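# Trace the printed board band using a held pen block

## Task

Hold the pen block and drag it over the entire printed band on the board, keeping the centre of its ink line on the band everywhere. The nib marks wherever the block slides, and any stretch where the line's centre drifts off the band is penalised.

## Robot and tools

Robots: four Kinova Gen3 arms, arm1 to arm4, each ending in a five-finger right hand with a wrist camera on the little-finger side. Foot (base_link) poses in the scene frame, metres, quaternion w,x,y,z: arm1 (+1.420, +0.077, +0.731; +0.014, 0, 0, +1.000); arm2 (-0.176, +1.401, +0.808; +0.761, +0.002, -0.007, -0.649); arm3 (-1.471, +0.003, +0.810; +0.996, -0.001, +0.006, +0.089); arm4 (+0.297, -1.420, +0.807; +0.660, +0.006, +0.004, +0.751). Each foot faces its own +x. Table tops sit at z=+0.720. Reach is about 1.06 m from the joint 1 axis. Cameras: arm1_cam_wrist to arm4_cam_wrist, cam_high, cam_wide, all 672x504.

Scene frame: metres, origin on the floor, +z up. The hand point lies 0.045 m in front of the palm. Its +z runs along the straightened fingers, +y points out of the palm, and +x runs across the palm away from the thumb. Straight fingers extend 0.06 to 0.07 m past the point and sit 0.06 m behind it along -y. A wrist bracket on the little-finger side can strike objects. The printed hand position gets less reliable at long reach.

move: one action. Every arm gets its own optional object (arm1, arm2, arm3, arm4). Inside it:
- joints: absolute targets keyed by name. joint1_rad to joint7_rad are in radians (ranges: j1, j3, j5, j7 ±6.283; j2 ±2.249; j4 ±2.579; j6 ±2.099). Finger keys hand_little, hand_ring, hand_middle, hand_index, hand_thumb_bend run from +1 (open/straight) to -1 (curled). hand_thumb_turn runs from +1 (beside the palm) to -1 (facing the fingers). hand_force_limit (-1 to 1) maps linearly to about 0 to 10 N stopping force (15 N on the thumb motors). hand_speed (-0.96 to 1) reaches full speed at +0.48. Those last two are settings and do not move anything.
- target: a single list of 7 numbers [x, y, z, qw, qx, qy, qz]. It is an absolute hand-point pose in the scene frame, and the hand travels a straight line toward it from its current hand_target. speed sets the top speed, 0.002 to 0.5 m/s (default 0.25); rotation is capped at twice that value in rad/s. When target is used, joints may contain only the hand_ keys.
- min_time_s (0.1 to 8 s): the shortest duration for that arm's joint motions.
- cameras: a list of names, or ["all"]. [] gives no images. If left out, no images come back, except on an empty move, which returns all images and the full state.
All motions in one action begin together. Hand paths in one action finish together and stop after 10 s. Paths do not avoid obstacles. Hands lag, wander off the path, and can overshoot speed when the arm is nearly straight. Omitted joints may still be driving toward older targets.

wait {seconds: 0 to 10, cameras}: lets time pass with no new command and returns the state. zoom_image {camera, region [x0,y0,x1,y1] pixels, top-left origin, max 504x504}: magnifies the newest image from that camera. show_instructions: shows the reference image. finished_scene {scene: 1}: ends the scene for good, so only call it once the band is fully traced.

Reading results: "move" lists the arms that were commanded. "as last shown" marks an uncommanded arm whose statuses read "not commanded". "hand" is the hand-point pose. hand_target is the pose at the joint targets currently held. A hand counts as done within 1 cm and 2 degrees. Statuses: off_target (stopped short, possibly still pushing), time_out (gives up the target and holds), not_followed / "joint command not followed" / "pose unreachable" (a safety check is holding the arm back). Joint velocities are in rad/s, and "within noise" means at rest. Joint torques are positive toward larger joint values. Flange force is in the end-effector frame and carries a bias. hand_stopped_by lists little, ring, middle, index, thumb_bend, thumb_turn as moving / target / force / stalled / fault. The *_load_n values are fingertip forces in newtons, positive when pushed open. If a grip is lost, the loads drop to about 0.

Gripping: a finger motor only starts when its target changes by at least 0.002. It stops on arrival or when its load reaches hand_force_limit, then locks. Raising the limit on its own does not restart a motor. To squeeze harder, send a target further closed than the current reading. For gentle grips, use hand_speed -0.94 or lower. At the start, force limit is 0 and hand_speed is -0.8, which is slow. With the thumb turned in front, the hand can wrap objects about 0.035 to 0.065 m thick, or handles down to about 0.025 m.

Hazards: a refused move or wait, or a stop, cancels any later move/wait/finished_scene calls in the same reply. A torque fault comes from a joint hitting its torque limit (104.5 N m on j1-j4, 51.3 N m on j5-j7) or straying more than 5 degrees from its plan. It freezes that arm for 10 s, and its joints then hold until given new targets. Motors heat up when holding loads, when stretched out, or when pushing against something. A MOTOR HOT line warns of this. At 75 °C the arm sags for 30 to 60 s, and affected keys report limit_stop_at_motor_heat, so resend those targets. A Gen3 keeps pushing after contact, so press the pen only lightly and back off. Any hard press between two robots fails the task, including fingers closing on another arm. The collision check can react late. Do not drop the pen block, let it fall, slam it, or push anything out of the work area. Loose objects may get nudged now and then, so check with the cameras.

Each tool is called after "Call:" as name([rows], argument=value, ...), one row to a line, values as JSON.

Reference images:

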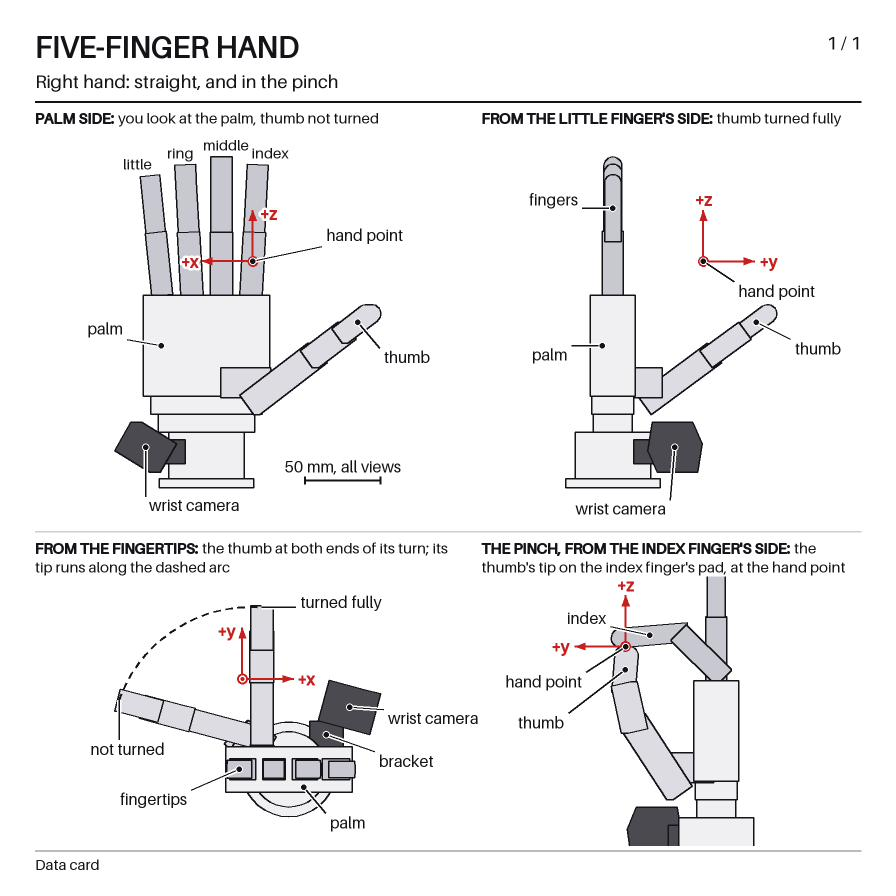

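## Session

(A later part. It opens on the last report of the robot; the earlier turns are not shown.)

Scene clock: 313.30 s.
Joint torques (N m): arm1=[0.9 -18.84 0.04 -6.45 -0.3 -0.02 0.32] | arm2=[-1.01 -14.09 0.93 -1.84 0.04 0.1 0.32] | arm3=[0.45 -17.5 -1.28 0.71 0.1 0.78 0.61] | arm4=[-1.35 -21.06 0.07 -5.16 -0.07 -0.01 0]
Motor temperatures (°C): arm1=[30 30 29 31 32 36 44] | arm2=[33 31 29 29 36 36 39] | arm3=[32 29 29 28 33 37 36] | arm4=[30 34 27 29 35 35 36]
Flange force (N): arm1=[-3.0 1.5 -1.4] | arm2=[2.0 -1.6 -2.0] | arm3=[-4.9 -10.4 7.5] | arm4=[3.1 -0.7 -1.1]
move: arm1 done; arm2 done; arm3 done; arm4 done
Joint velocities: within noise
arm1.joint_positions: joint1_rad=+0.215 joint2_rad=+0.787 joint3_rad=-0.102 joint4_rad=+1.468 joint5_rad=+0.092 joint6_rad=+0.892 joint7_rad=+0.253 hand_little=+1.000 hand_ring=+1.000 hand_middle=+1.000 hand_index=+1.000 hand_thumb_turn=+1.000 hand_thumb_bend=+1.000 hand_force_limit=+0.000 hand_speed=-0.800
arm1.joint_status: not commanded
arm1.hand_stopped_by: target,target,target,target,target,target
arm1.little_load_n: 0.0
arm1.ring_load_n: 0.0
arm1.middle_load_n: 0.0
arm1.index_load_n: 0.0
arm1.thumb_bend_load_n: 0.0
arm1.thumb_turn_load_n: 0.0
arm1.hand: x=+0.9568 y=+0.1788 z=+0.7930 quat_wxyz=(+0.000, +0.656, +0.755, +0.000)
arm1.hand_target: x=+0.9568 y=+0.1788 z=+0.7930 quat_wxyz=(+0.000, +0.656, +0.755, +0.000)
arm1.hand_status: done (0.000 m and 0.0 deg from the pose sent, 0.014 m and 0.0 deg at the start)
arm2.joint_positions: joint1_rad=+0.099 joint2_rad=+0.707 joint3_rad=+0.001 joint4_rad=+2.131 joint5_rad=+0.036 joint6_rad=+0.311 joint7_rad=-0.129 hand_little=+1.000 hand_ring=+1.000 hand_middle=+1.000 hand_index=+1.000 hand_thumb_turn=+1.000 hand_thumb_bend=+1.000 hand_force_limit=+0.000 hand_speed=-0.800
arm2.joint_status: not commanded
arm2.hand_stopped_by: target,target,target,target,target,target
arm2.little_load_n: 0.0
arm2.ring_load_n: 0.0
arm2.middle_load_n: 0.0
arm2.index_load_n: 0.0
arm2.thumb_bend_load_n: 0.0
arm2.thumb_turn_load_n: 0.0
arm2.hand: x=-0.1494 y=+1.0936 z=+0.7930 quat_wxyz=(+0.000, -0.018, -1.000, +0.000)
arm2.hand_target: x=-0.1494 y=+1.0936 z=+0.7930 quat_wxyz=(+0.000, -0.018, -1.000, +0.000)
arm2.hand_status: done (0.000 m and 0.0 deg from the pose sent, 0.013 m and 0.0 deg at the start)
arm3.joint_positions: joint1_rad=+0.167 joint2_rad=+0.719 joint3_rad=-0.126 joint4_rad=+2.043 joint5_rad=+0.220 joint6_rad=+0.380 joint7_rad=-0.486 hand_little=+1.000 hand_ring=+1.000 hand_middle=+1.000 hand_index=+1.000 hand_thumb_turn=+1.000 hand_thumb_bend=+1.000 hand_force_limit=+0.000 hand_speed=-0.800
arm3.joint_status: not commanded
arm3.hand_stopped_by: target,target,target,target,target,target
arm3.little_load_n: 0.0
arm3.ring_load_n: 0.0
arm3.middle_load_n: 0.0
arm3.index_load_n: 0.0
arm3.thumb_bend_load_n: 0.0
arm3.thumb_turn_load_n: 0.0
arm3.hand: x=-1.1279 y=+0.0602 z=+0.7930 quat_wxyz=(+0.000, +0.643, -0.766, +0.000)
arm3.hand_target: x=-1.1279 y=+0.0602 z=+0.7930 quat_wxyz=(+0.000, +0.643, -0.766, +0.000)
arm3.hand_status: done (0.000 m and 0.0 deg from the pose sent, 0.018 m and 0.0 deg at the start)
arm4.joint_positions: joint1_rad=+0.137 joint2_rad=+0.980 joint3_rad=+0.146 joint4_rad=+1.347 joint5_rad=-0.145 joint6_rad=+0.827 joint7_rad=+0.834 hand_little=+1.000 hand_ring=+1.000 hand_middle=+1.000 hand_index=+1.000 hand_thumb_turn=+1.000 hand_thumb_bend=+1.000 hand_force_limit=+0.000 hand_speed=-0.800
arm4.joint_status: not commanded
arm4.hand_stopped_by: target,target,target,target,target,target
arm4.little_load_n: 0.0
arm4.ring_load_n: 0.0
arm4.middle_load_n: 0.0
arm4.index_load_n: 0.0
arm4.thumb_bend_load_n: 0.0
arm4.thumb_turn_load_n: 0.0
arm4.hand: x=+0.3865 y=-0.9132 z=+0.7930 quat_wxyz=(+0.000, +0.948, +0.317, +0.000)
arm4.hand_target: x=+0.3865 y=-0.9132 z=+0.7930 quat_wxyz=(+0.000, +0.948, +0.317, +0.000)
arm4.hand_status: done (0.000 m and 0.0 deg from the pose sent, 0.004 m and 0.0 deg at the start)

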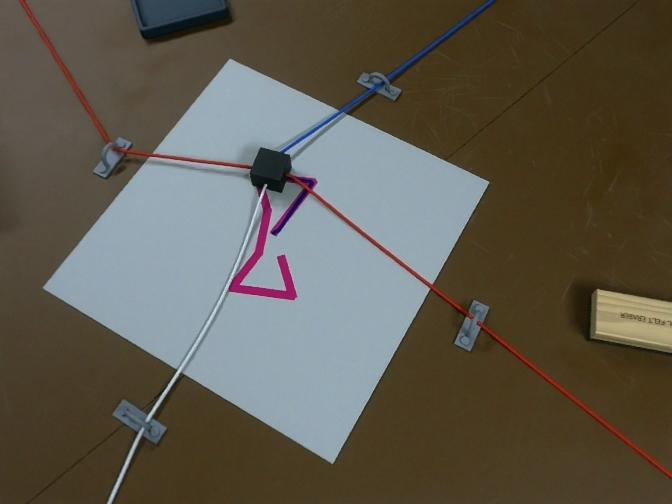

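Call:
move(arm1={"target": [0.9418, 0.1767, 0.793, 0, 0.6561, 0.7547, 0], "speed": 0.02}, arm2={"target": [-0.1498, 1.0829, 0.793, 0, 0.0175, 0.9998, 0], "speed": 0.02}, arm3={"target": [-1.1466, 0.0633, 0.793, 0, -0.6428, 0.7660, 0], "speed": 0.02}, arm4={"target": [0.3887, -0.9166, 0.793, 0, 0.9483, 0.3173, 0], "speed": 0.02}, cameras=["cam_high", "arm1_cam_wrist", "arm2_cam_wrist", "arm4_cam_wrist"])

Call:
zoom_image(camera="cam_high", region=[225, 140, 285, 200])

Call:
zoom_image(camera="cam_high", region=[265, 165, 325, 225])

Scene clock: 326.60 s.
Joint torques (N m): arm1=[0.86 -19.36 0.06 -6.57 -0.26 0 0.32] | arm2=[-1.01 -14.29 0.79 -2.06 0.02 0.1 0.34] | arm3=[0.42 -16.9 -1.18 1.06 0.09 0.77 0.65] | arm4=[-1.34 -20.97 0.07 -5.1 -0.06 -0.01 0.03]
Motor temperatures (°C): arm1=[30 30 29 31 32 36 44] | arm2=[33 31 29 29 36 36 39] | arm3=[32 29 29 28 33 37 36] | arm4=[30 34 27 29 35 35 36]
Flange force (N): arm1=[-2.9 1.5 -1.3] | arm2=[1.9 -1.4 -2.2] | arm3=[-5.1 -9.9 7.9] | arm4=[3.1 -0.8 -1.1]
move: arm1 done; arm2 done; arm3 done; arm4 done
Joint velocities: within noise
arm1.joint_positions: joint1_rad=+0.204 joint2_rad=+0.813 joint3_rad=-0.100 joint4_rad=+1.409 joint5_rad=+0.091 joint6_rad=+0.925 joint7_rad=+0.248 hand_little=+1.000 hand_ring=+1.000 hand_middle=+1.000 hand_index=+1.000 hand_thumb_turn=+1.000 hand_thumb_bend=+1.000 hand_force_limit=+0.000 hand_speed=-0.800
arm1.joint_status: not commanded
arm1.hand_stopped_by: target,target,target,target,target,target
arm1.little_load_n: 0.0
arm1.ring_load_n: 0.0
arm1.middle_load_n: 0.0
arm1.index_load_n: 0.0
arm1.thumb_bend_load_n: 0.0
arm1.thumb_turn_load_n: 0.0
arm1.hand: x=+0.9418 y=+0.1767 z=+0.7930 quat_wxyz=(+0.000, +0.656, +0.755, +0.000)
arm1.hand_target: x=+0.9418 y=+0.1767 z=+0.7930 quat_wxyz=(+0.000, +0.656, +0.755, +0.000)
arm1.hand_status: done (0.000 m and 0.0 deg from the pose sent, 0.015 m and 0.0 deg at the start)
arm2.joint_positions: joint1_rad=+0.102 joint2_rad=+0.717 joint3_rad=+0.000 joint4_rad=+2.095 joint5_rad=+0.036 joint6_rad=+0.336 joint7_rad=-0.126 hand_little=+1.000 hand_ring=+1.000 hand_middle=+1.000 hand_index=+1.000 hand_thumb_turn=+1.000 hand_thumb_bend=+1.000 hand_force_limit=+0.000 hand_speed=-0.800
arm2.joint_status: not commanded
arm2.hand_stopped_by: target,target,target,target,target,target
arm2.little_load_n: 0.0
arm2.ring_load_n: 0.0
arm2.middle_load_n: 0.0
arm2.index_load_n: 0.0
arm2.thumb_bend_load_n: 0.0
arm2.thumb_turn_load_n: 0.0
arm2.hand: x=-0.1498 y=+1.0829 z=+0.7930 quat_wxyz=(+0.000, -0.017, -1.000, +0.000)
arm2.hand_target: x=-0.1498 y=+1.0829 z=+0.7930 quat_wxyz=(+0.000, -0.017, -1.000, +0.000)
arm2.hand_status: done (0.000 m and 0.0 deg from the pose sent, 0.011 m and 0.0 deg at the start)
arm3.joint_positions: joint1_rad=+0.147 joint2_rad=+0.701 joint3_rad=-0.115 joint4_rad=+2.105 joint5_rad=+0.223 joint6_rad=+0.334 joint7_rad=-0.504 hand_little=+1.000 hand_ring=+1.000 hand_middle=+1.000 hand_index=+1.000 hand_thumb_turn=+1.000 hand_thumb_bend=+1.000 hand_force_limit=+0.000 hand_speed=-0.800
arm3.joint_status: not commanded
arm3.hand_stopped_by: target,target,target,target,target,target
arm3.little_load_n: 0.0
arm3.ring_load_n: 0.0
arm3.middle_load_n: 0.0
arm3.index_load_n: 0.0
arm3.thumb_bend_load_n: -0.5
arm3.thumb_turn_load_n: 0.0
arm3.hand: x=-1.1466 y=+0.0633 z=+0.7930 quat_wxyz=(+0.000, +0.643, -0.766, +0.000)
arm3.hand_target: x=-1.1466 y=+0.0633 z=+0.7930 quat_wxyz=(+0.000, +0.643, -0.766, +0.000)
arm3.hand_status: done (0.000 m and 0.0 deg from the pose sent, 0.019 m and 0.0 deg at the start)
arm4.joint_positions: joint1_rad=+0.141 joint2_rad=+0.974 joint3_rad=+0.145 joint4_rad=+1.361 joint5_rad=-0.145 joint6_rad=+0.818 joint7_rad=+0.839 hand_little=+1.000 hand_ring=+1.000 hand_middle=+1.000 hand_index=+1.000 hand_thumb_turn=+1.000 hand_thumb_bend=+1.000 hand_force_limit=+0.000 hand_speed=-0.800
arm4.joint_status: not commanded
arm4.hand_stopped_by: target,target,target,target,target,target
arm4.little_load_n: 0.0
arm4.ring_load_n: 0.0
arm4.middle_load_n: 0.0
arm4.index_load_n: 0.0
arm4.thumb_bend_load_n: 0.0
arm4.thumb_turn_load_n: 0.0
arm4.hand: x=+0.3887 y=-0.9166 z=+0.7930 quat_wxyz=(+0.000, +0.948, +0.317, +0.000)
arm4.hand_target: x=+0.3887 y=-0.9166 z=+0.7930 quat_wxyz=(+0.000, +0.948, +0.317, +0.000)
arm4.hand_status: done (0.000 m and 0.0 deg from the pose sent, 0.004 m and 0.0 deg at the start)
pictures: arm1_cam_wrist, arm2_cam_wrist, arm4_cam_wrist, cam_high

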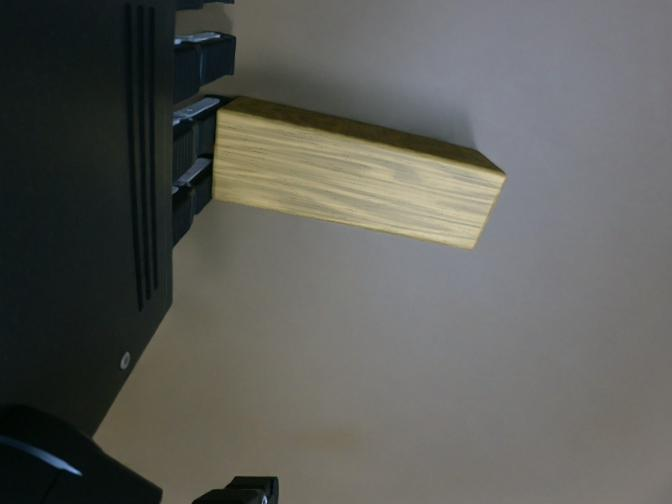

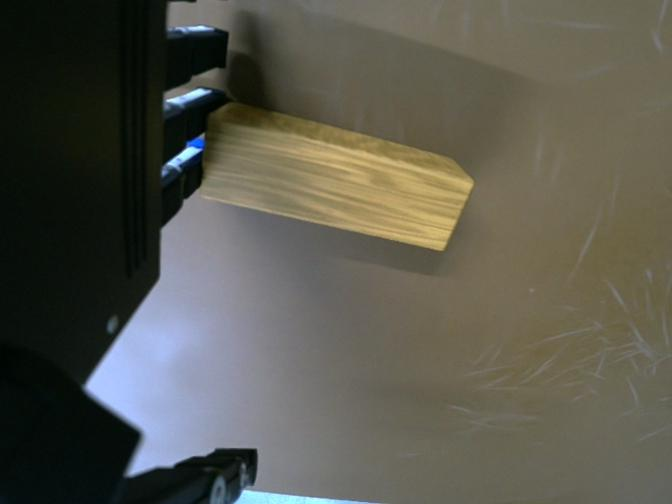

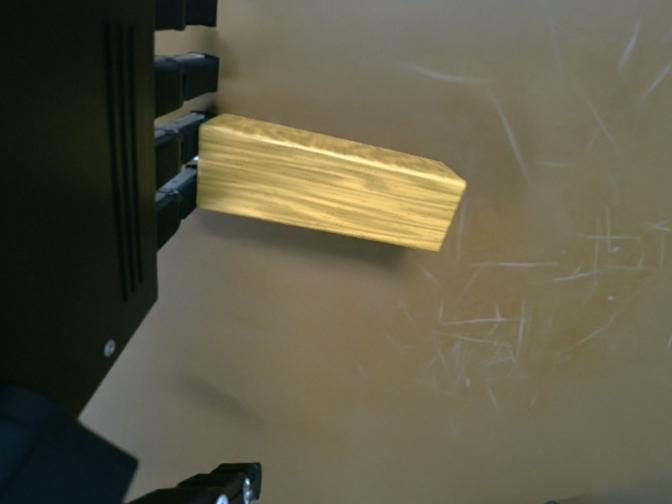

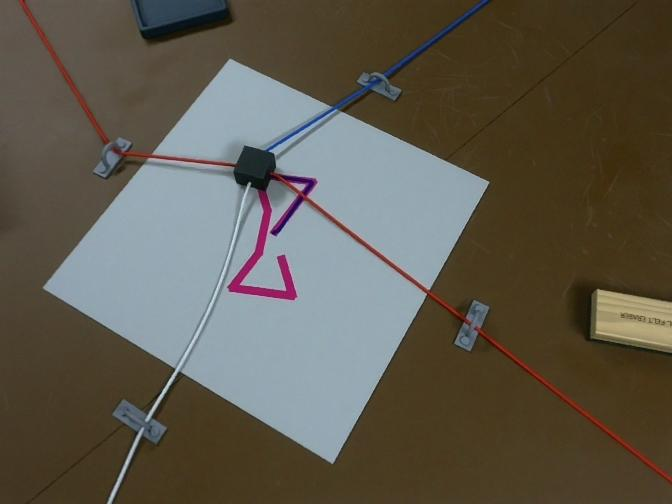

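Scaled by 8.400 from the camera's image (finer frame: 960x720).

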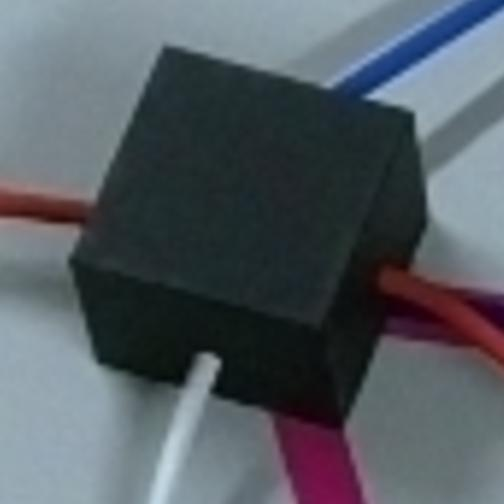

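Scaled by 8.400 from the camera's image (finer frame: 960x720).

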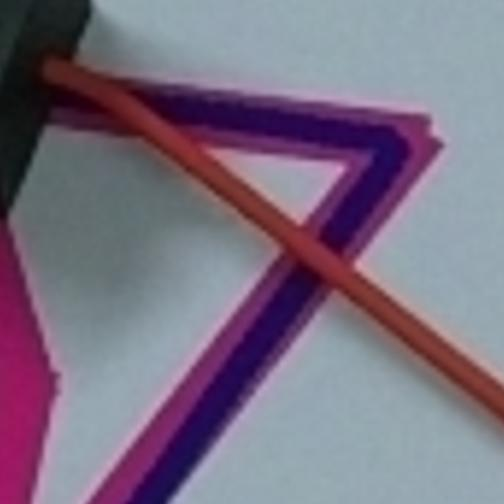

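Call:
move(arm1={"target": [0.9427, 0.1800, 0.793, 0, 0.6561, 0.7547, 0], "speed": 0.02}, arm2={"target": [-0.1512, 1.0829, 0.793, 0, 0.0175, 0.9998, 0], "speed": 0.02}, arm3={"target": [-1.1469, 0.0612, 0.793, 0, -0.6428, 0.7660, 0], "speed": 0.02}, arm4={"target": [0.3915, -0.9176, 0.793, 0, 0.9483, 0.3173, 0], "speed": 0.02})

Call:
move(arm1={"target": [0.9599, 0.1817, 0.793, 0, 0.6561, 0.7547, 0], "speed": 0.02}, arm2={"target": [-0.1512, 1.0779, 0.793, 0, 0.0175, 0.9998, 0], "speed": 0.02}, arm3={"target": [-1.1357, 0.0597, 0.793, 0, -0.6428, 0.7660, 0], "speed": 0.02}, arm4={"target": [0.3990, -0.9299, 0.793, 0, 0.9483, 0.3173, 0], "speed": 0.02}, cameras=["cam_high", "arm1_cam_wrist"])

Call:
zoom_image(camera="cam_high", region=[225, 140, 285, 200])

Scene clock: 343.20 s.
Joint torques (N m): arm1=[1.1 -19.31 0.29 -5.95 -0.15 0.5 0.36] | arm2=[-0.95 -14.14 0.9 -1.78 0.06 0.25 0.33] | arm3=[0.35 -16.96 -1.14 1.07 0.13 0.76 0.64] | arm4=[-1.35 -20.98 0.08 -5.1 -0.03 0 0.04]
Motor temperatures (°C): arm1=[30 30 29 31 32 36 44] | arm2=[33 31 29 29 36 36 39] | arm3=[32 29 29 28 33 37 36] | arm4=[30 34 27 29 35 35 36]
Flange force (N): arm1=[-2.9 0.0 -0.8] | arm2=[1.7 -1.8 -2.3] | arm3=[-4.8 -10.2 7.9] | arm4=[3.1 -0.8 -1.0]
move: arm1 done; arm2 done; arm3 done; arm4 done
Joint velocities: within noise
arm1.joint_positions: joint1_rad=+0.210 joint2_rad=+0.813 joint3_rad=-0.100 joint4_rad=+1.410 joint5_rad=+0.091 joint6_rad=+0.924 joint7_rad=+0.254 hand_little=+1.000 hand_ring=+1.000 hand_middle=+1.000 hand_index=+1.000 hand_thumb_turn=+1.000 hand_thumb_bend=+1.000 hand_force_limit=+0.000 hand_speed=-0.800
arm1.joint_status: not commanded
arm1.hand_stopped_by: target,target,target,target,target,target
arm1.little_load_n: 0.0
arm1.ring_load_n: 0.0
arm1.middle_load_n: 0.0
arm1.index_load_n: 0.0
arm1.thumb_bend_load_n: 0.0
arm1.thumb_turn_load_n: 0.0
arm1.hand: x=+0.9427 y=+0.1800 z=+0.7930 quat_wxyz=(+0.000, +0.656, +0.755, +0.000)
arm1.hand_target: x=+0.9427 y=+0.1800 z=+0.7930 quat_wxyz=(+0.000, +0.656, +0.755, +0.000)
arm1.hand_status: done (0.000 m and 0.0 deg from the pose sent, 0.003 m and 0.0 deg at the start)
arm2.joint_positions: joint1_rad=+0.106 joint2_rad=+0.717 joint3_rad=-0.001 joint4_rad=+2.095 joint5_rad=+0.037 joint6_rad=+0.336 joint7_rad=-0.123 hand_little=+1.000 hand_ring=+1.000 hand_middle=+1.000 hand_index=+1.000 hand_thumb_turn=+1.000 hand_thumb_bend=+1.000 hand_force_limit=+0.000 hand_speed=-0.800
arm2.joint_status: not commanded
arm2.hand_stopped_by: target,target,target,target,target,target
arm2.little_load_n: 0.0
arm2.ring_load_n: 0.0
arm2.middle_load_n: 0.0
arm2.index_load_n: 0.0
arm2.thumb_bend_load_n: 0.0
arm2.thumb_turn_load_n: 0.0
arm2.hand: x=-0.1512 y=+1.0829 z=+0.7930 quat_wxyz=(+0.000, -0.018, -1.000, +0.000)
arm2.hand_target: x=-0.1512 y=+1.0829 z=+0.7930 quat_wxyz=(+0.000, -0.018, -1.000, +0.000)
arm2.hand_status: done (0.000 m and 0.0 deg from the pose sent, 0.001 m and 0.0 deg at the start)
arm3.joint_positions: joint1_rad=+0.153 joint2_rad=+0.701 joint3_rad=-0.115 joint4_rad=+2.106 joint5_rad=+0.224 joint6_rad=+0.333 joint7_rad=-0.500 hand_little=+1.000 hand_ring=+1.000 hand_middle=+1.000 hand_index=+1.000 hand_thumb_turn=+1.000 hand_thumb_bend=+1.000 hand_force_limit=+0.000 hand_speed=-0.800
arm3.joint_status: not commanded
arm3.hand_stopped_by: target,target,target,target,target,target
arm3.little_load_n: 0.0
arm3.ring_load_n: 0.0
arm3.middle_load_n: 0.0
arm3.index_load_n: 0.0
arm3.thumb_bend_load_n: 0.0
arm3.thumb_turn_load_n: 0.0
arm3.hand: x=-1.1469 y=+0.0612 z=+0.7930 quat_wxyz=(+0.000, +0.643, -0.766, +0.000)
arm3.hand_target: x=-1.1469 y=+0.0612 z=+0.7930 quat_wxyz=(+0.000, +0.643, -0.766, +0.000)
arm3.hand_status: done (0.000 m and 0.0 deg from the pose sent, 0.002 m and 0.0 deg at the start)
arm4.joint_positions: joint1_rad=+0.146 joint2_rad=+0.973 joint3_rad=+0.144 joint4_rad=+1.364 joint5_rad=-0.144 joint6_rad=+0.817 joint7_rad=+0.843 hand_little=+1.000 hand_ring=+1.000 hand_middle=+1.000 hand_index=+1.000 hand_thumb_turn=+1.000 hand_thumb_bend=+1.000 hand_force_limit=+0.000 hand_speed=-0.800
arm4.joint_status: not commanded
arm4.hand_stopped_by: target,target,target,target,target,target
arm4.little_load_n: 0.0
arm4.ring_load_n: 0.5
arm4.middle_load_n: 0.0
arm4.index_load_n: 0.0
arm4.thumb_bend_load_n: 0.0
arm4.thumb_turn_load_n: 0.0
arm4.hand: x=+0.3915 y=-0.9176 z=+0.7930 quat_wxyz=(+0.000, +0.948, +0.317, +0.000)
arm4.hand_target: x=+0.3915 y=-0.9176 z=+0.7930 quat_wxyz=(+0.000, +0.948, +0.317, +0.000)
arm4.hand_status: done (0.000 m and 0.0 deg from the pose sent, 0.003 m and 0.0 deg at the start)
pictures: none

Scene clock: 344.57 s.
Joint torques (N m): arm1=[1.21 -18.54 0.36 -5.44 -0.11 0.68 0.36] | arm2=[-1.07 -14.51 0.85 -2.2 0.05 0.13 0.26] | arm3=[0.57 -17.75 -1.02 -0.33 0.2 0.16 0.6] | arm4=[-1.12 -20.69 0.21 -4.75 0.06 0.15 0.03]
Motor temperatures (°C): arm1=[30 30 29 31 32 36 44] | arm2=[33 31 29 29 36 36 39] | arm3=[32 29 29 28 33 37 36] | arm4=[30 34 27 29 35 35 36]
Flange force (N): arm1=[-2.9 -0.7 -0.9] | arm2=[2.2 -1.2 -2.0] | arm3=[-4.8 -8.4 7.2] | arm4=[3.2 -1.3 -0.6]
move: arm1 done; arm2 done; arm3 done; arm4 done
Joint velocities: within noise
arm1.joint_positions: joint1_rad=+0.222 joint2_rad=+0.782 joint3_rad=-0.102 joint4_rad=+1.478 joint5_rad=+0.092 joint6_rad=+0.887 joint7_rad=+0.259 hand_little=+1.000 hand_ring=+1.000 hand_middle=+1.000 hand_index=+1.000 hand_thumb_turn=+1.000 hand_thumb_bend=+1.000 hand_force_limit=+0.000 hand_speed=-0.800
arm1.joint_status: not commanded
arm1.hand_stopped_by: target,target,target,target,target,target
arm1.little_load_n: 0.0
arm1.ring_load_n: 0.0
arm1.middle_load_n: 0.0
arm1.index_load_n: 0.0
arm1.thumb_bend_load_n: 0.0
arm1.thumb_turn_load_n: 0.0
arm1.hand: x=+0.9599 y=+0.1817 z=+0.7930 quat_wxyz=(+0.000, +0.656, +0.755, +0.000)
arm1.hand_target: x=+0.9599 y=+0.1817 z=+0.7930 quat_wxyz=(+0.000, +0.656, +0.755, +0.000)
arm1.hand_status: done (0.000 m and 0.0 deg from the pose sent, 0.017 m and 0.0 deg at the start)
arm2.joint_positions: joint1_rad=+0.107 joint2_rad=+0.721 joint3_rad=-0.001 joint4_rad=+2.079 joint5_rad=+0.036 joint6_rad=+0.349 joint7_rad=-0.122 hand_little=+1.000 hand_ring=+1.000 hand_middle=+1.000 hand_index=+1.000 hand_thumb_turn=+1.000 hand_thumb_bend=+1.000 hand_force_limit=+0.000 hand_speed=-0.800
arm2.joint_status: not commanded
arm2.hand_stopped_by: target,target,target,target,target,target
arm2.little_load_n: 0.0
arm2.ring_load_n: 0.0
arm2.middle_load_n: 0.0
arm2.index_load_n: 0.0
arm2.thumb_bend_load_n: 0.0
arm2.thumb_turn_load_n: 0.0
arm2.hand: x=-0.1512 y=+1.0779 z=+0.7930 quat_wxyz=(+0.000, -0.018, -1.000, +0.000)
arm2.hand_target: x=-0.1512 y=+1.0779 z=+0.7930 quat_wxyz=(+0.000, -0.018, -1.000, +0.000)
arm2.hand_status: done (0.000 m and 0.0 deg from the pose sent, 0.005 m and 0.0 deg at the start)
arm3.joint_positions: joint1_rad=+0.164 joint2_rad=+0.712 joint3_rad=-0.122 joint4_rad=+2.069 joint5_rad=+0.223 joint6_rad=+0.361 joint7_rad=-0.490 hand_little=+1.000 hand_ring=+1.000 hand_middle=+1.000 hand_index=+1.000 hand_thumb_turn=+1.000 hand_thumb_bend=+1.000 hand_force_limit=+0.000 hand_speed=-0.800
arm3.joint_status: not commanded
arm3.hand_stopped_by: target,target,target,target,target,target
arm3.little_load_n: 0.0
arm3.ring_load_n: 0.0
arm3.middle_load_n: 0.0
arm3.index_load_n: 0.0
arm3.thumb_bend_load_n: 0.0
arm3.thumb_turn_load_n: 0.0
arm3.hand: x=-1.1357 y=+0.0597 z=+0.7930 quat_wxyz=(+0.000, +0.643, -0.766, +0.000)
arm3.hand_target: x=-1.1357 y=+0.0597 z=+0.7930 quat_wxyz=(+0.000, +0.643, -0.766, +0.000)
arm3.hand_status: done (0.000 m and 0.0 deg from the pose sent, 0.011 m and 0.0 deg at the start)
arm4.joint_positions: joint1_rad=+0.160 joint2_rad=+0.953 joint3_rad=+0.142 joint4_rad=+1.412 joint5_rad=-0.143 joint6_rad=+0.787 joint7_rad=+0.861 hand_little=+1.000 hand_ring=+1.000 hand_middle=+1.000 hand_index=+1.000 hand_thumb_turn=+1.000 hand_thumb_bend=+1.000 hand_force_limit=+0.000 hand_speed=-0.800
arm4.joint_status: not commanded
arm4.hand_stopped_by: target,target,target,target,target,target
arm4.little_load_n: 0.0
arm4.ring_load_n: 0.0
arm4.middle_load_n: 0.0
arm4.index_load_n: 0.0
arm4.thumb_bend_load_n: 0.0
arm4.thumb_turn_load_n: 0.0
arm4.hand: x=+0.3990 y=-0.9299 z=+0.7930 quat_wxyz=(+0.000, +0.948, +0.317, +0.000)
arm4.hand_target: x=+0.3990 y=-0.9299 z=+0.7930 quat_wxyz=(+0.000, +0.948, +0.317, +0.000)
arm4.hand_status: done (0.000 m and 0.0 deg from the pose sent, 0.014 m and 0.0 deg at the start)
pictures: arm1_cam_wrist, cam_high

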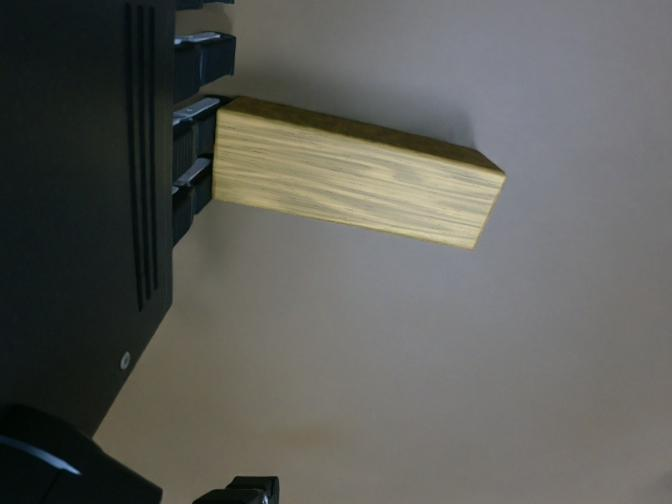

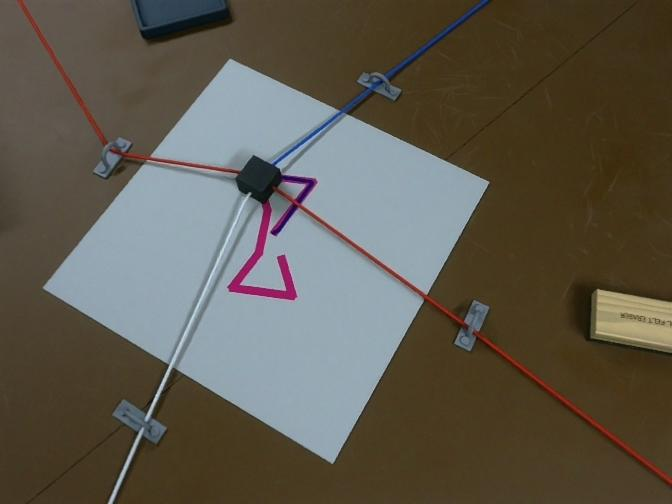

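Scaled by 8.400 from the camera's image (finer frame: 960x720).

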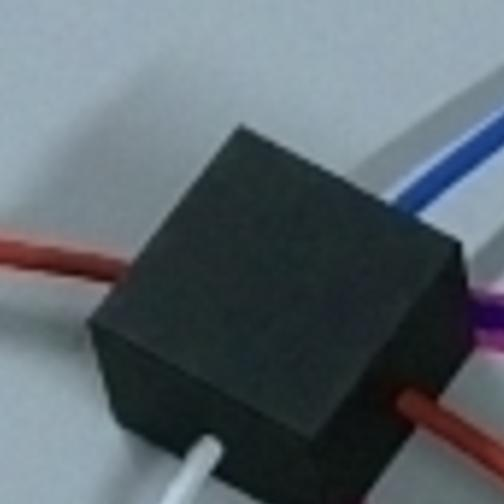

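Call:
move(arm1={"target": [0.9892, 0.1845, 0.793, 0, 0.6561, 0.7547, 0], "speed": 0.02}, arm2={"target": [-0.1511, 1.0602, 0.793, 0, 0.0175, 0.9998, 0], "speed": 0.02}, arm3={"target": [-1.1152, 0.0571, 0.793, 0, -0.6428, 0.7660, 0], "speed": 0.02}, arm4={"target": [0.4136, -0.9538, 0.793, 0, 0.9483, 0.3173, 0], "speed": 0.02}, cameras=["cam_high"])

Call:
zoom_image(camera="cam_high", region=[235, 165, 295, 225])

Call:
zoom_image(camera="cam_high", region=[245, 160, 325, 240])

Scene clock: 352.73 s.
Joint torques (N m): arm1=[1.18 -17.47 0.37 -5.18 -0.12 0.6 0.39] | arm2=[-1.07 -15.09 0.85 -2.53 0.04 0.15 0.31] | arm3=[0.61 -18.26 -1.03 -0.74 0.18 0.08 0.58] | arm4=[-0.94 -19.79 0.39 -4.13 0.15 0.29 0.06]
Motor temperatures (°C): arm1=[30 30 29 31 32 36 44] | arm2=[33 31 29 29 36 36 39] | arm3=[32 29 29 28 33 37 36] | arm4=[30 34 27 29 35 35 36]
Flange force (N): arm1=[-3.1 -0.7 -1.2] | arm2=[2.0 -1.0 -1.8] | arm3=[-4.7 -8.8 6.2] | arm4=[3.4 -1.6 -0.7]
move: arm1 done; arm2 done; arm3 done; arm4 done
Joint velocities: within noise
arm1.joint_positions: joint1_rad=+0.243 joint2_rad=+0.733 joint3_rad=-0.104 joint4_rad=+1.588 joint5_rad=+0.094 joint6_rad=+0.827 joint7_rad=+0.269 hand_little=+1.000 hand_ring=+1.000 hand_middle=+1.000 hand_index=+1.000 hand_thumb_turn=+1.000 hand_thumb_bend=+1.000 hand_force_limit=+0.000 hand_speed=-0.800
arm1.joint_status: not commanded
arm1.hand_stopped_by: target,target,target,target,target,target
arm1.little_load_n: 0.0
arm1.ring_load_n: 0.0
arm1.middle_load_n: 0.0
arm1.index_load_n: 0.0
arm1.thumb_bend_load_n: 0.0
arm1.thumb_turn_load_n: 0.0
arm1.hand: x=+0.9892 y=+0.1845 z=+0.7930 quat_wxyz=(+0.000, +0.656, +0.755, +0.000)
arm1.hand_target: x=+0.9892 y=+0.1845 z=+0.7930 quat_wxyz=(+0.000, +0.656, +0.755, +0.000)
arm1.hand_status: done (0.000 m and 0.0 deg from the pose sent, 0.029 m and 0.0 deg at the start)
arm2.joint_positions: joint1_rad=+0.111 joint2_rad=+0.738 joint3_rad=-0.003 joint4_rad=+2.020 joint5_rad=+0.036 joint6_rad=+0.391 joint7_rad=-0.119 hand_little=+1.000 hand_ring=+1.000 hand_middle=+1.000 hand_index=+1.000 hand_thumb_turn=+1.000 hand_thumb_bend=+1.000 hand_force_limit=+0.000 hand_speed=-0.800
arm2.joint_status: not commanded
arm2.hand_stopped_by: target,target,target,target,target,target
arm2.little_load_n: 0.0
arm2.ring_load_n: 0.0
arm2.middle_load_n: 0.0
arm2.index_load_n: 0.0
arm2.thumb_bend_load_n: 0.0
arm2.thumb_turn_load_n: 0.0
arm2.hand: x=-0.1511 y=+1.0602 z=+0.7930 quat_wxyz=(+0.000, -0.017, -1.000, +0.000)
arm2.hand_target: x=-0.1511 y=+1.0602 z=+0.7930 quat_wxyz=(+0.000, -0.017, -1.000, +0.000)
arm2.hand_status: done (0.000 m and 0.0 deg from the pose sent, 0.018 m and 0.0 deg at the start)
arm3.joint_positions: joint1_rad=+0.181 joint2_rad=+0.732 joint3_rad=-0.133 joint4_rad=+2.000 joint5_rad=+0.220 joint6_rad=+0.410 joint7_rad=-0.472 hand_little=+1.000 hand_ring=+1.000 hand_middle=+1.000 hand_index=+1.000 hand_thumb_turn=+1.000 hand_thumb_bend=+1.000 hand_force_limit=+0.000 hand_speed=-0.800
arm3.joint_status: not commanded
arm3.hand_stopped_by: target,target,target,target,target,target
arm3.little_load_n: 0.0
arm3.ring_load_n: 0.0
arm3.middle_load_n: 0.0
arm3.index_load_n: 0.0
arm3.thumb_bend_load_n: 0.0
arm3.thumb_turn_load_n: 0.0
arm3.hand: x=-1.1152 y=+0.0571 z=+0.7930 quat_wxyz=(+0.000, +0.643, -0.766, +0.000)
arm3.hand_target: x=-1.1152 y=+0.0571 z=+0.7930 quat_wxyz=(+0.000, +0.643, -0.766, +0.000)
arm3.hand_status: done (0.000 m and 0.0 deg from the pose sent, 0.021 m and 0.0 deg at the start)
arm4.joint_positions: joint1_rad=+0.191 joint2_rad=+0.918 joint3_rad=+0.136 joint4_rad=+1.501 joint5_rad=-0.139 joint6_rad=+0.733 joint7_rad=+0.895 hand_little=+1.000 hand_ring=+1.000 hand_middle=+1.000 hand_index=+1.000 hand_thumb_turn=+1.000 hand_thumb_bend=+1.000 hand_force_limit=+0.000 hand_speed=-0.800
arm4.joint_status: not commanded
arm4.hand_stopped_by: target,target,target,target,target,target
arm4.little_load_n: 0.0
arm4.ring_load_n: 0.0
arm4.middle_load_n: 0.0
arm4.index_load_n: 0.0
arm4.thumb_bend_load_n: 0.0
arm4.thumb_turn_load_n: 0.0
arm4.hand: x=+0.4136 y=-0.9538 z=+0.7930 quat_wxyz=(+0.000, +0.948, +0.317, +0.000)
arm4.hand_target: x=+0.4136 y=-0.9538 z=+0.7930 quat_wxyz=(+0.000, +0.948, +0.317, +0.000)
arm4.hand_status: done (0.000 m and 0.0 deg from the pose sent, 0.028 m and 0.0 deg at the start)

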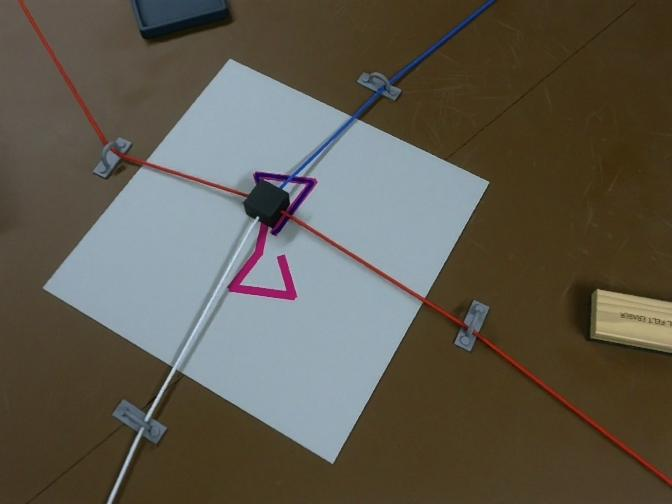

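Scaled by 8.400 from the camera's image (finer frame: 960x720).

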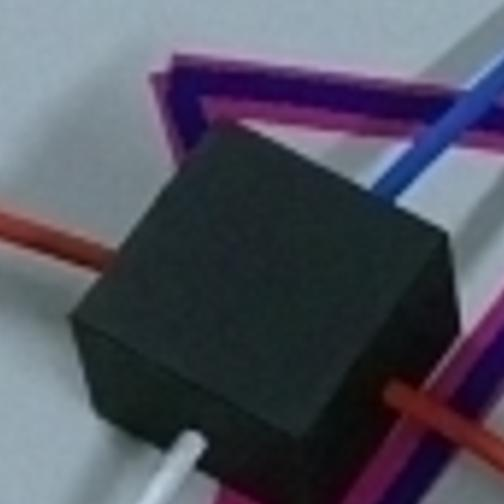

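Scaled by 6.300 from the camera's image (finer frame: 960x720).

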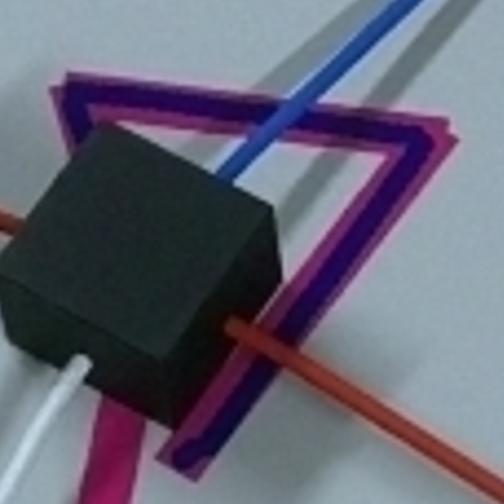

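Call:
move(arm1={"target": [1.0013, 0.1857, 0.793, 0, 0.6561, 0.7547, 0], "speed": 0.02}, arm2={"target": [-0.1511, 1.0356, 0.793, 0, 0.0175, 0.9998, 0], "speed": 0.02}, arm3={"target": [-1.1077, 0.0561, 0.793, 0, -0.6428, 0.7660, 0], "speed": 0.02}, arm4={"target": [0.4280, -0.9775, 0.793, 0, 0.9483, 0.3173, 0], "speed": 0.02}, cameras=["cam_high"])

Call:
zoom_image(camera="cam_high", region=[235, 185, 295, 245])

Call:
zoom_image(camera="cam_high", region=[245, 160, 325, 240])

Scene clock: 361.07 s.
Joint torques (N m): arm1=[1.31 -16.86 0.56 -4.51 -0.05 0.91 0.38] | arm2=[-1.07 -15.89 0.84 -2.94 0.04 0.15 0.33] | arm3=[0.47 -18.31 -1.3 -0.11 0.13 0.55 0.65] | arm4=[-0.68 -18.9 0.62 -3.54 0.28 0.47 0.06]
Motor temperatures (°C): arm1=[30 30 29 31 32 36 44] | arm2=[33 31 29 29 36 36 39] | arm3=[32 29 29 28 33 37 36] | arm4=[30 34 27 29 35 35 36]
Flange force (N): arm1=[-3.0 -1.8 -1.2] | arm2=[1.7 -1.0 -1.7] | arm3=[-4.7 -10.2 6.9] | arm4=[3.3 -1.9 -0.7]
move: arm1 done; arm2 done; arm3 done; arm4 done
Joint velocities: within noise
arm1.joint_positions: joint1_rad=+0.253 joint2_rad=+0.713 joint3_rad=-0.105 joint4_rad=+1.632 joint5_rad=+0.095 joint6_rad=+0.803 joint7_rad=+0.274 hand_little=+1.000 hand_ring=+1.000 hand_middle=+1.000 hand_index=+1.000 hand_thumb_turn=+1.000 hand_thumb_bend=+1.000 hand_force_limit=+0.000 hand_speed=-0.800
arm1.joint_status: not commanded
arm1.hand_stopped_by: target,target,target,target,target,target
arm1.little_load_n: 0.0
arm1.ring_load_n: 0.0
arm1.middle_load_n: 0.0
arm1.index_load_n: 0.0
arm1.thumb_bend_load_n: 0.0
arm1.thumb_turn_load_n: 0.0
arm1.hand: x=+1.0013 y=+0.1857 z=+0.7930 quat_wxyz=(+0.000, +0.656, +0.755, +0.000)
arm1.hand_target: x=+1.0013 y=+0.1857 z=+0.7930 quat_wxyz=(+0.000, +0.656, +0.755, +0.000)
arm1.hand_status: done (0.000 m and 0.0 deg from the pose sent, 0.012 m and 0.0 deg at the start)
arm2.joint_positions: joint1_rad=+0.115 joint2_rad=+0.764 joint3_rad=-0.005 joint4_rad=+1.936 joint5_rad=+0.034 joint6_rad=+0.449 joint7_rad=-0.114 hand_little=+1.000 hand_ring=+1.000 hand_middle=+1.000 hand_index=+1.000 hand_thumb_turn=+1.000 hand_thumb_bend=+1.000 hand_force_limit=+0.000 hand_speed=-0.800
arm2.joint_status: not commanded
arm2.hand_stopped_by: target,target,target,target,target,target
arm2.little_load_n: 0.0
arm2.ring_load_n: 0.0
arm2.middle_load_n: 0.0
arm2.index_load_n: 0.0
arm2.thumb_bend_load_n: 0.0
arm2.thumb_turn_load_n: 0.0
arm2.hand: x=-0.1511 y=+1.0356 z=+0.7930 quat_wxyz=(+0.000, -0.017, -1.000, +0.000)
arm2.hand_target: x=-0.1511 y=+1.0356 z=+0.7930 quat_wxyz=(+0.000, -0.017, -1.000, +0.000)
arm2.hand_status: done (0.000 m and 0.0 deg from the pose sent, 0.025 m and 0.0 deg at the start)
arm3.joint_positions: joint1_rad=+0.187 joint2_rad=+0.740 joint3_rad=-0.136 joint4_rad=+1.975 joint5_rad=+0.218 joint6_rad=+0.428 joint7_rad=-0.465 hand_little=+1.000 hand_ring=+1.000 hand_middle=+1.000 hand_index=+1.000 hand_thumb_turn=+1.000 hand_thumb_bend=+1.000 hand_force_limit=+0.000 hand_speed=-0.800
arm3.joint_status: not commanded
arm3.hand_stopped_by: target,target,target,target,target,target
arm3.little_load_n: 0.0
arm3.ring_load_n: 0.0
arm3.middle_load_n: 0.0
arm3.index_load_n: 0.0
arm3.thumb_bend_load_n: -0.5
arm3.thumb_turn_load_n: 0.0
arm3.hand: x=-1.1077 y=+0.0561 z=+0.7930 quat_wxyz=(+0.000, +0.643, -0.766, +0.000)
arm3.hand_target: x=-1.1077 y=+0.0561 z=+0.7930 quat_wxyz=(+0.000, +0.643, -0.766, +0.000)
arm3.hand_status: done (0.000 m and 0.0 deg from the pose sent, 0.008 m and 0.0 deg at the start)
arm4.joint_positions: joint1_rad=+0.226 joint2_rad=+0.886 joint3_rad=+0.129 joint4_rad=+1.583 joint5_rad=-0.136 joint6_rad=+0.682 joint7_rad=+0.930 hand_little=+1.000 hand_ring=+1.000 hand_middle=+1.000 hand_index=+1.000 hand_thumb_turn=+1.000 hand_thumb_bend=+1.000 hand_force_limit=+0.000 hand_speed=-0.800
arm4.joint_status: not commanded
arm4.hand_stopped_by: target,target,target,target,target,target
arm4.little_load_n: 0.0
arm4.ring_load_n: 0.0
arm4.middle_load_n: 0.0
arm4.index_load_n: 0.0
arm4.thumb_bend_load_n: 0.0
arm4.thumb_turn_load_n: 0.0
arm4.hand: x=+0.4280 y=-0.9775 z=+0.7930 quat_wxyz=(+0.000, +0.948, +0.317, +0.000)
arm4.hand_target: x=+0.4280 y=-0.9775 z=+0.7930 quat_wxyz=(+0.000, +0.948, +0.317, +0.000)
arm4.hand_status: done (0.000 m and 0.0 deg from the pose sent, 0.028 m and 0.0 deg at the start)

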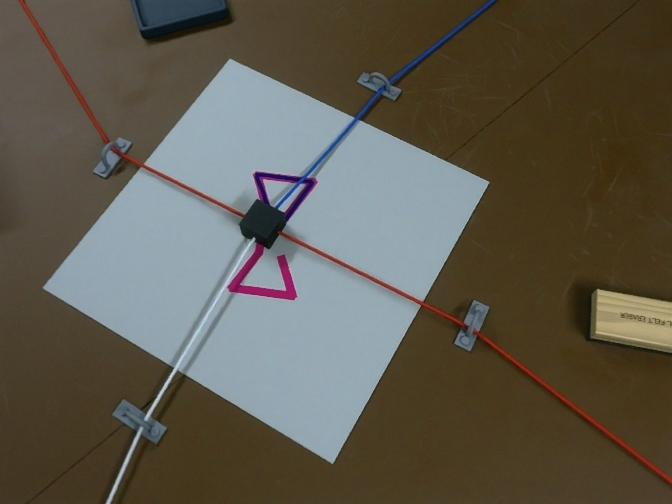

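Scaled by 8.400 from the camera's image (finer frame: 960x720).

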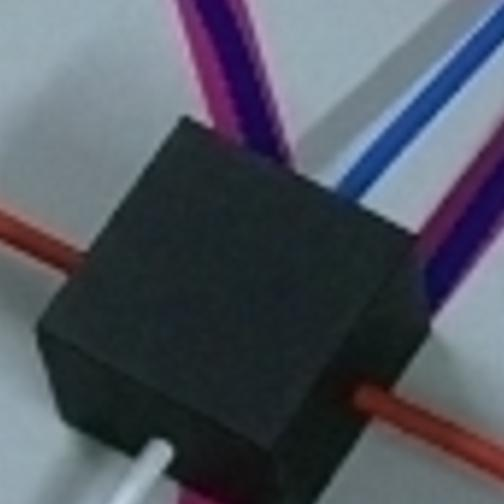

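Scaled by 6.300 from the camera's image (finer frame: 960x720).

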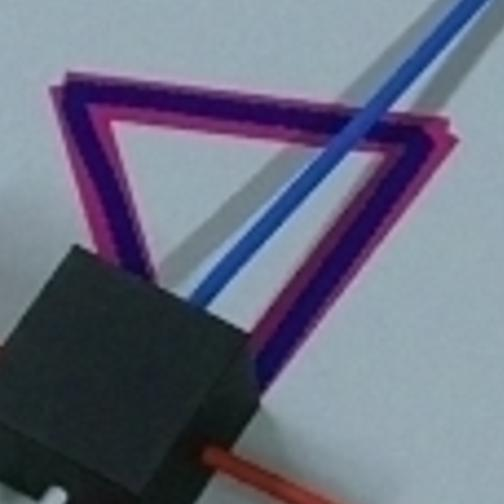

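Call:
move(arm1={"target": [1.0058, 0.1862, 0.793, 0, 0.6561, 0.7547, 0], "speed": 0.02}, arm2={"target": [-0.151, 1.0231, 0.793, 0, 0.0175, 0.9998, 0], "speed": 0.02}, arm3={"target": [-1.1019, 0.0554, 0.793, 0, -0.6428, 0.7660, 0], "speed": 0.02}, arm4={"target": [0.4351, -0.9891, 0.793, 0, 0.9483, 0.3173, 0], "speed": 0.02}, cameras=["cam_high"])

Call:
zoom_image(camera="cam_high", region=[230, 195, 290, 255])

Scene clock: 370.37 s.
Joint torques (N m): arm1=[1.25 -16.86 0.52 -4.75 -0.09 0.73 0.39] | arm2=[-1.07 -16.26 0.78 -3.21 0.01 0.12 0.33] | arm3=[0.52 -18.35 -1.11 -0.58 0.16 0.22 0.61] | arm4=[-0.61 -18.56 0.66 -3.26 0.31 0.52 0.07]
Motor temperatures (°C): arm1=[30 30 29 31 32 36 44] | arm2=[33 31 29 29 36 36 39] | arm3=[32 29 29 28 33 37 36] | arm4=[30 34 27 29 35 35 36]
Flange force (N): arm1=[-3.1 -1.3 -1.2] | arm2=[1.7 -0.8 -1.7] | arm3=[-4.6 -9.8 5.5] | arm4=[3.4 -2.1 -0.7]
move: arm1 done; arm2 done; arm3 done; arm4 done
Joint velocities: within noise
arm1.joint_positions: joint1_rad=+0.256 joint2_rad=+0.706 joint3_rad=-0.106 joint4_rad=+1.647 joint5_rad=+0.096 joint6_rad=+0.794 joint7_rad=+0.276 hand_little=+1.000 hand_ring=+1.000 hand_middle=+1.000 hand_index=+1.000 hand_thumb_turn=+1.000 hand_thumb_bend=+1.000 hand_force_limit=+0.000 hand_speed=-0.800
arm1.joint_status: not commanded
arm1.hand_stopped_by: target,target,target,target,target,target
arm1.little_load_n: 0.0
arm1.ring_load_n: 0.0
arm1.middle_load_n: 0.0
arm1.index_load_n: 0.0
arm1.thumb_bend_load_n: 0.0
arm1.thumb_turn_load_n: 0.0
arm1.hand: x=+1.0058 y=+0.1862 z=+0.7930 quat_wxyz=(+0.000, +0.656, +0.755, +0.000)
arm1.hand_target: x=+1.0058 y=+0.1862 z=+0.7930 quat_wxyz=(+0.000, +0.656, +0.755, +0.000)
arm1.hand_status: done (0.000 m and 0.0 deg from the pose sent, 0.005 m and 0.0 deg at the start)
arm2.joint_positions: joint1_rad=+0.116 joint2_rad=+0.778 joint3_rad=-0.005 joint4_rad=+1.892 joint5_rad=+0.033 joint6_rad=+0.478 joint7_rad=-0.112 hand_little=+1.000 hand_ring=+1.000 hand_middle=+1.000 hand_index=+1.000 hand_thumb_turn=+1.000 hand_thumb_bend=+1.000 hand_force_limit=+0.000 hand_speed=-0.800
arm2.joint_status: not commanded
arm2.hand_stopped_by: target,target,target,target,target,target
arm2.little_load_n: 0.0
arm2.ring_load_n: 0.0
arm2.middle_load_n: 0.0
arm2.index_load_n: 0.0
arm2.thumb_bend_load_n: 0.0
arm2.thumb_turn_load_n: 0.0
arm2.hand: x=-0.1510 y=+1.0231 z=+0.7930 quat_wxyz=(+0.000, -0.017, -1.000, +0.000)
arm2.hand_target: x=-0.1510 y=+1.0231 z=+0.7930 quat_wxyz=(+0.000, -0.017, -1.000, +0.000)
arm2.hand_status: done (0.000 m and 0.0 deg from the pose sent, 0.013 m and 0.0 deg at the start)
arm3.joint_positions: joint1_rad=+0.191 joint2_rad=+0.746 joint3_rad=-0.139 joint4_rad=+1.955 joint5_rad=+0.217 joint6_rad=+0.442 joint7_rad=-0.460 hand_little=+1.000 hand_ring=+1.000 hand_middle=+1.000 hand_index=+1.000 hand_thumb_turn=+1.000 hand_thumb_bend=+1.000 hand_force_limit=+0.000 hand_speed=-0.800
arm3.joint_status: not commanded
arm3.hand_stopped_by: target,target,target,target,target,target
arm3.little_load_n: 0.0
arm3.ring_load_n: 0.0
arm3.middle_load_n: 0.0
arm3.index_load_n: 0.0
arm3.thumb_bend_load_n: -0.5
arm3.thumb_turn_load_n: 0.0
arm3.hand: x=-1.1019 y=+0.0554 z=+0.7930 quat_wxyz=(+0.000, +0.643, -0.766, +0.000)
arm3.hand_target: x=-1.1019 y=+0.0554 z=+0.7930 quat_wxyz=(+0.000, +0.643, -0.766, +0.000)
arm3.hand_status: done (0.000 m and 0.0 deg from the pose sent, 0.006 m and 0.0 deg at the start)
arm4.joint_positions: joint1_rad=+0.244 joint2_rad=+0.871 joint3_rad=+0.126 joint4_rad=+1.620 joint5_rad=-0.134 joint6_rad=+0.659 joint7_rad=+0.948 hand_little=+1.000 hand_ring=+1.000 hand_middle=+1.000 hand_index=+1.000 hand_thumb_turn=+1.000 hand_thumb_bend=+1.000 hand_force_limit=+0.000 hand_speed=-0.800
arm4.joint_status: not commanded
arm4.hand_stopped_by: target,target,target,target,target,target
arm4.little_load_n: 0.0
arm4.ring_load_n: 0.0
arm4.middle_load_n: 0.0
arm4.index_load_n: 0.0
arm4.thumb_bend_load_n: 0.0
arm4.thumb_turn_load_n: 0.0
arm4.hand: x=+0.4351 y=-0.9891 z=+0.7930 quat_wxyz=(+0.000, +0.948, +0.317, +0.000)
arm4.hand_target: x=+0.4351 y=-0.9891 z=+0.7930 quat_wxyz=(+0.000, +0.948, +0.317, +0.000)
arm4.hand_status: done (0.000 m and 0.0 deg from the pose sent, 0.014 m and 0.0 deg at the start)

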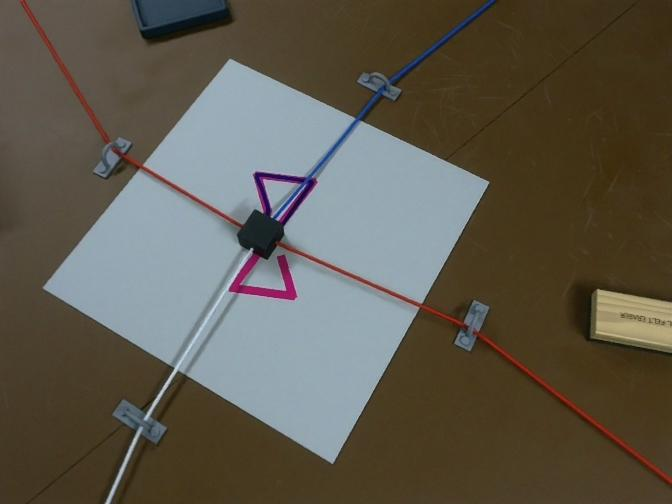

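Scaled by 8.400 from the camera's image (finer frame: 960x720).

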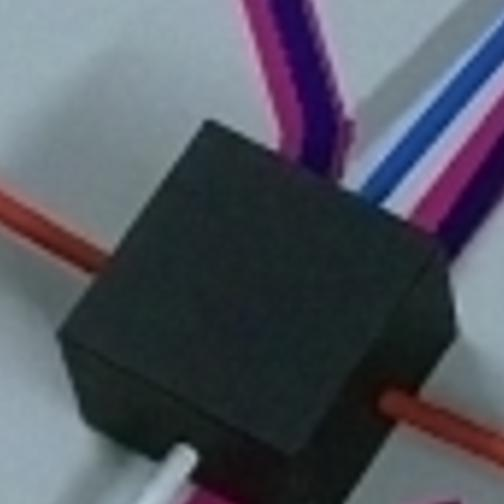

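Call:
move(arm1={"target": [1.0087, 0.1865, 0.793, 0, 0.6561, 0.7547, 0], "speed": 0.02}, arm2={"target": [-0.151, 1.0088, 0.793, 0, 0.0175, 0.9998, 0], "speed": 0.02}, arm3={"target": [-1.0960, 0.0546, 0.793, 0, -0.6428, 0.7660, 0], "speed": 0.02}, arm4={"target": [0.4429, -1.0018, 0.793, 0, 0.9483, 0.3173, 0], "speed": 0.02}, cameras=["cam_high"])

Call:
zoom_image(camera="cam_high", region=[230, 210, 290, 270])

Scene clock: 375.50 s.
Joint torques (N m): arm1=[1.29 -16.74 0.46 -4.67 -0.09 0.78 0.35] | arm2=[-1.1 -16.72 0.83 -3.47 0.04 0.08 0.34] | arm3=[0.5 -18.44 -1.16 -0.51 0.17 0.34 0.61] | arm4=[-0.51 -18.2 0.71 -3.03 0.34 0.55 0.07]
Motor temperatures (°C): arm1=[30 30 29 31 32 36 44] | arm2=[33 31 29 29 36 36 39] | arm3=[32 29 29 28 33 37 36] | arm4=[30 34 27 29 35 35 36]
Flange force (N): arm1=[-3.1 -1.4 -1.1] | arm2=[1.6 -0.8 -1.8] | arm3=[-4.6 -10.1 5.5] | arm4=[3.4 -2.3 -0.7]
move: arm1 done; arm2 done; arm3 done; arm4 done
Joint velocities: within noise
arm1.joint_positions: joint1_rad=+0.259 joint2_rad=+0.702 joint3_rad=-0.106 joint4_rad=+1.658 joint5_rad=+0.096 joint6_rad=+0.788 joint7_rad=+0.278 hand_little=+1.000 hand_ring=+1.000 hand_middle=+1.000 hand_index=+1.000 hand_thumb_turn=+1.000 hand_thumb_bend=+1.000 hand_force_limit=+0.000 hand_speed=-0.800
arm1.joint_status: not commanded
arm1.hand_stopped_by: target,target,target,target,target,target
arm1.little_load_n: 0.0
arm1.ring_load_n: 0.0
arm1.middle_load_n: 0.0
arm1.index_load_n: 0.0
arm1.thumb_bend_load_n: -0.5
arm1.thumb_turn_load_n: 0.0
arm1.hand: x=+1.0087 y=+0.1865 z=+0.7930 quat_wxyz=(+0.000, +0.656, +0.755, +0.000)
arm1.hand_target: x=+1.0087 y=+0.1865 z=+0.7930 quat_wxyz=(+0.000, +0.656, +0.755, +0.000)
arm1.hand_status: done (0.000 m and 0.0 deg from the pose sent, 0.003 m and 0.0 deg at the start)
arm2.joint_positions: joint1_rad=+0.118 joint2_rad=+0.795 joint3_rad=-0.006 joint4_rad=+1.842 joint5_rad=+0.032 joint6_rad=+0.511 joint7_rad=-0.109 hand_little=+1.000 hand_ring=+1.000 hand_middle=+1.000 hand_index=+1.000 hand_thumb_turn=+1.000 hand_thumb_bend=+1.000 hand_force_limit=+0.000 hand_speed=-0.800
arm2.joint_status: not commanded
arm2.hand_stopped_by: target,target,target,target,target,target
arm2.little_load_n: 0.0
arm2.ring_load_n: 0.0
arm2.middle_load_n: 0.0
arm2.index_load_n: 0.0
arm2.thumb_bend_load_n: 0.0
arm2.thumb_turn_load_n: 0.0
arm2.hand: x=-0.1510 y=+1.0088 z=+0.7930 quat_wxyz=(+0.000, -0.017, -1.000, +0.000)
arm2.hand_target: x=-0.1510 y=+1.0088 z=+0.7930 quat_wxyz=(+0.000, -0.017, -1.000, +0.000)
arm2.hand_status: done (0.000 m and 0.0 deg from the pose sent, 0.014 m and 0.0 deg at the start)
arm3.joint_positions: joint1_rad=+0.196 joint2_rad=+0.753 joint3_rad=-0.141 joint4_rad=+1.934 joint5_rad=+0.216 joint6_rad=+0.456 joint7_rad=-0.455 hand_little=+1.000 hand_ring=+1.000 hand_middle=+1.000 hand_index=+1.000 hand_thumb_turn=+1.000 hand_thumb_bend=+1.000 hand_force_limit=+0.000 hand_speed=-0.800
arm3.joint_status: not commanded
arm3.hand_stopped_by: target,target,target,target,target,target
arm3.little_load_n: 0.0
arm3.ring_load_n: 0.0
arm3.middle_load_n: 0.0
arm3.index_load_n: 0.0
arm3.thumb_bend_load_n: 0.0
arm3.thumb_turn_load_n: 0.0
arm3.hand: x=-1.0960 y=+0.0546 z=+0.7930 quat_wxyz=(+0.000, +0.643, -0.766, +0.000)
arm3.hand_target: x=-1.0960 y=+0.0546 z=+0.7930 quat_wxyz=(+0.000, +0.643, -0.766, +0.000)
arm3.hand_status: done (0.000 m and 0.0 deg from the pose sent, 0.006 m and 0.0 deg at the start)
arm4.joint_positions: joint1_rad=+0.265 joint2_rad=+0.855 joint3_rad=+0.122 joint4_rad=+1.660 joint5_rad=-0.131 joint6_rad=+0.633 joint7_rad=+0.968 hand_little=+1.000 hand_ring=+1.000 hand_middle=+1.000 hand_index=+1.000 hand_thumb_turn=+1.000 hand_thumb_bend=+1.000 hand_force_limit=+0.000 hand_speed=-0.800
arm4.joint_status: not commanded
arm4.hand_stopped_by: target,target,target,target,target,target
arm4.little_load_n: 0.0
arm4.ring_load_n: 0.0
arm4.middle_load_n: 0.0
arm4.index_load_n: 0.0
arm4.thumb_bend_load_n: 0.0
arm4.thumb_turn_load_n: 0.0
arm4.hand: x=+0.4429 y=-1.0018 z=+0.7930 quat_wxyz=(+0.000, +0.948, +0.317, +0.000)
arm4.hand_target: x=+0.4429 y=-1.0018 z=+0.7930 quat_wxyz=(+0.000, +0.948, +0.317, +0.000)
arm4.hand_status: done (0.000 m and 0.0 deg from the pose sent, 0.015 m and 0.0 deg at the start)

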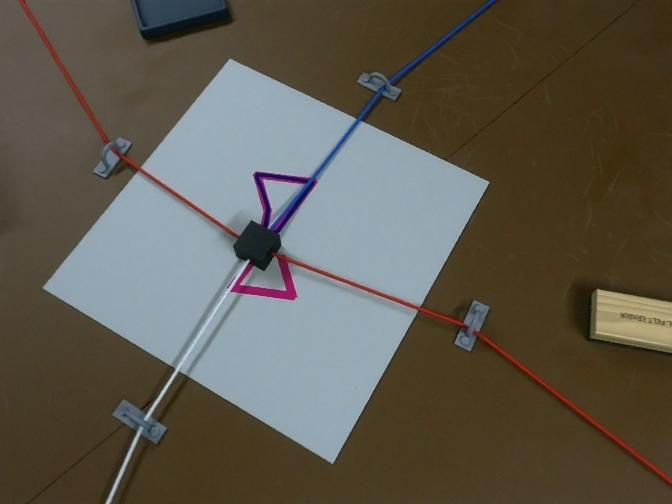

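Scaled by 8.400 from the camera's image (finer frame: 960x720).

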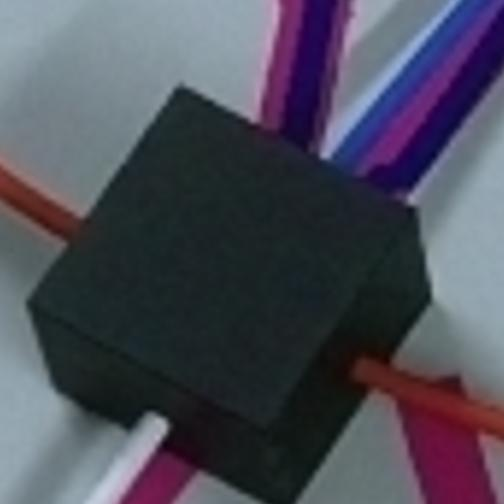

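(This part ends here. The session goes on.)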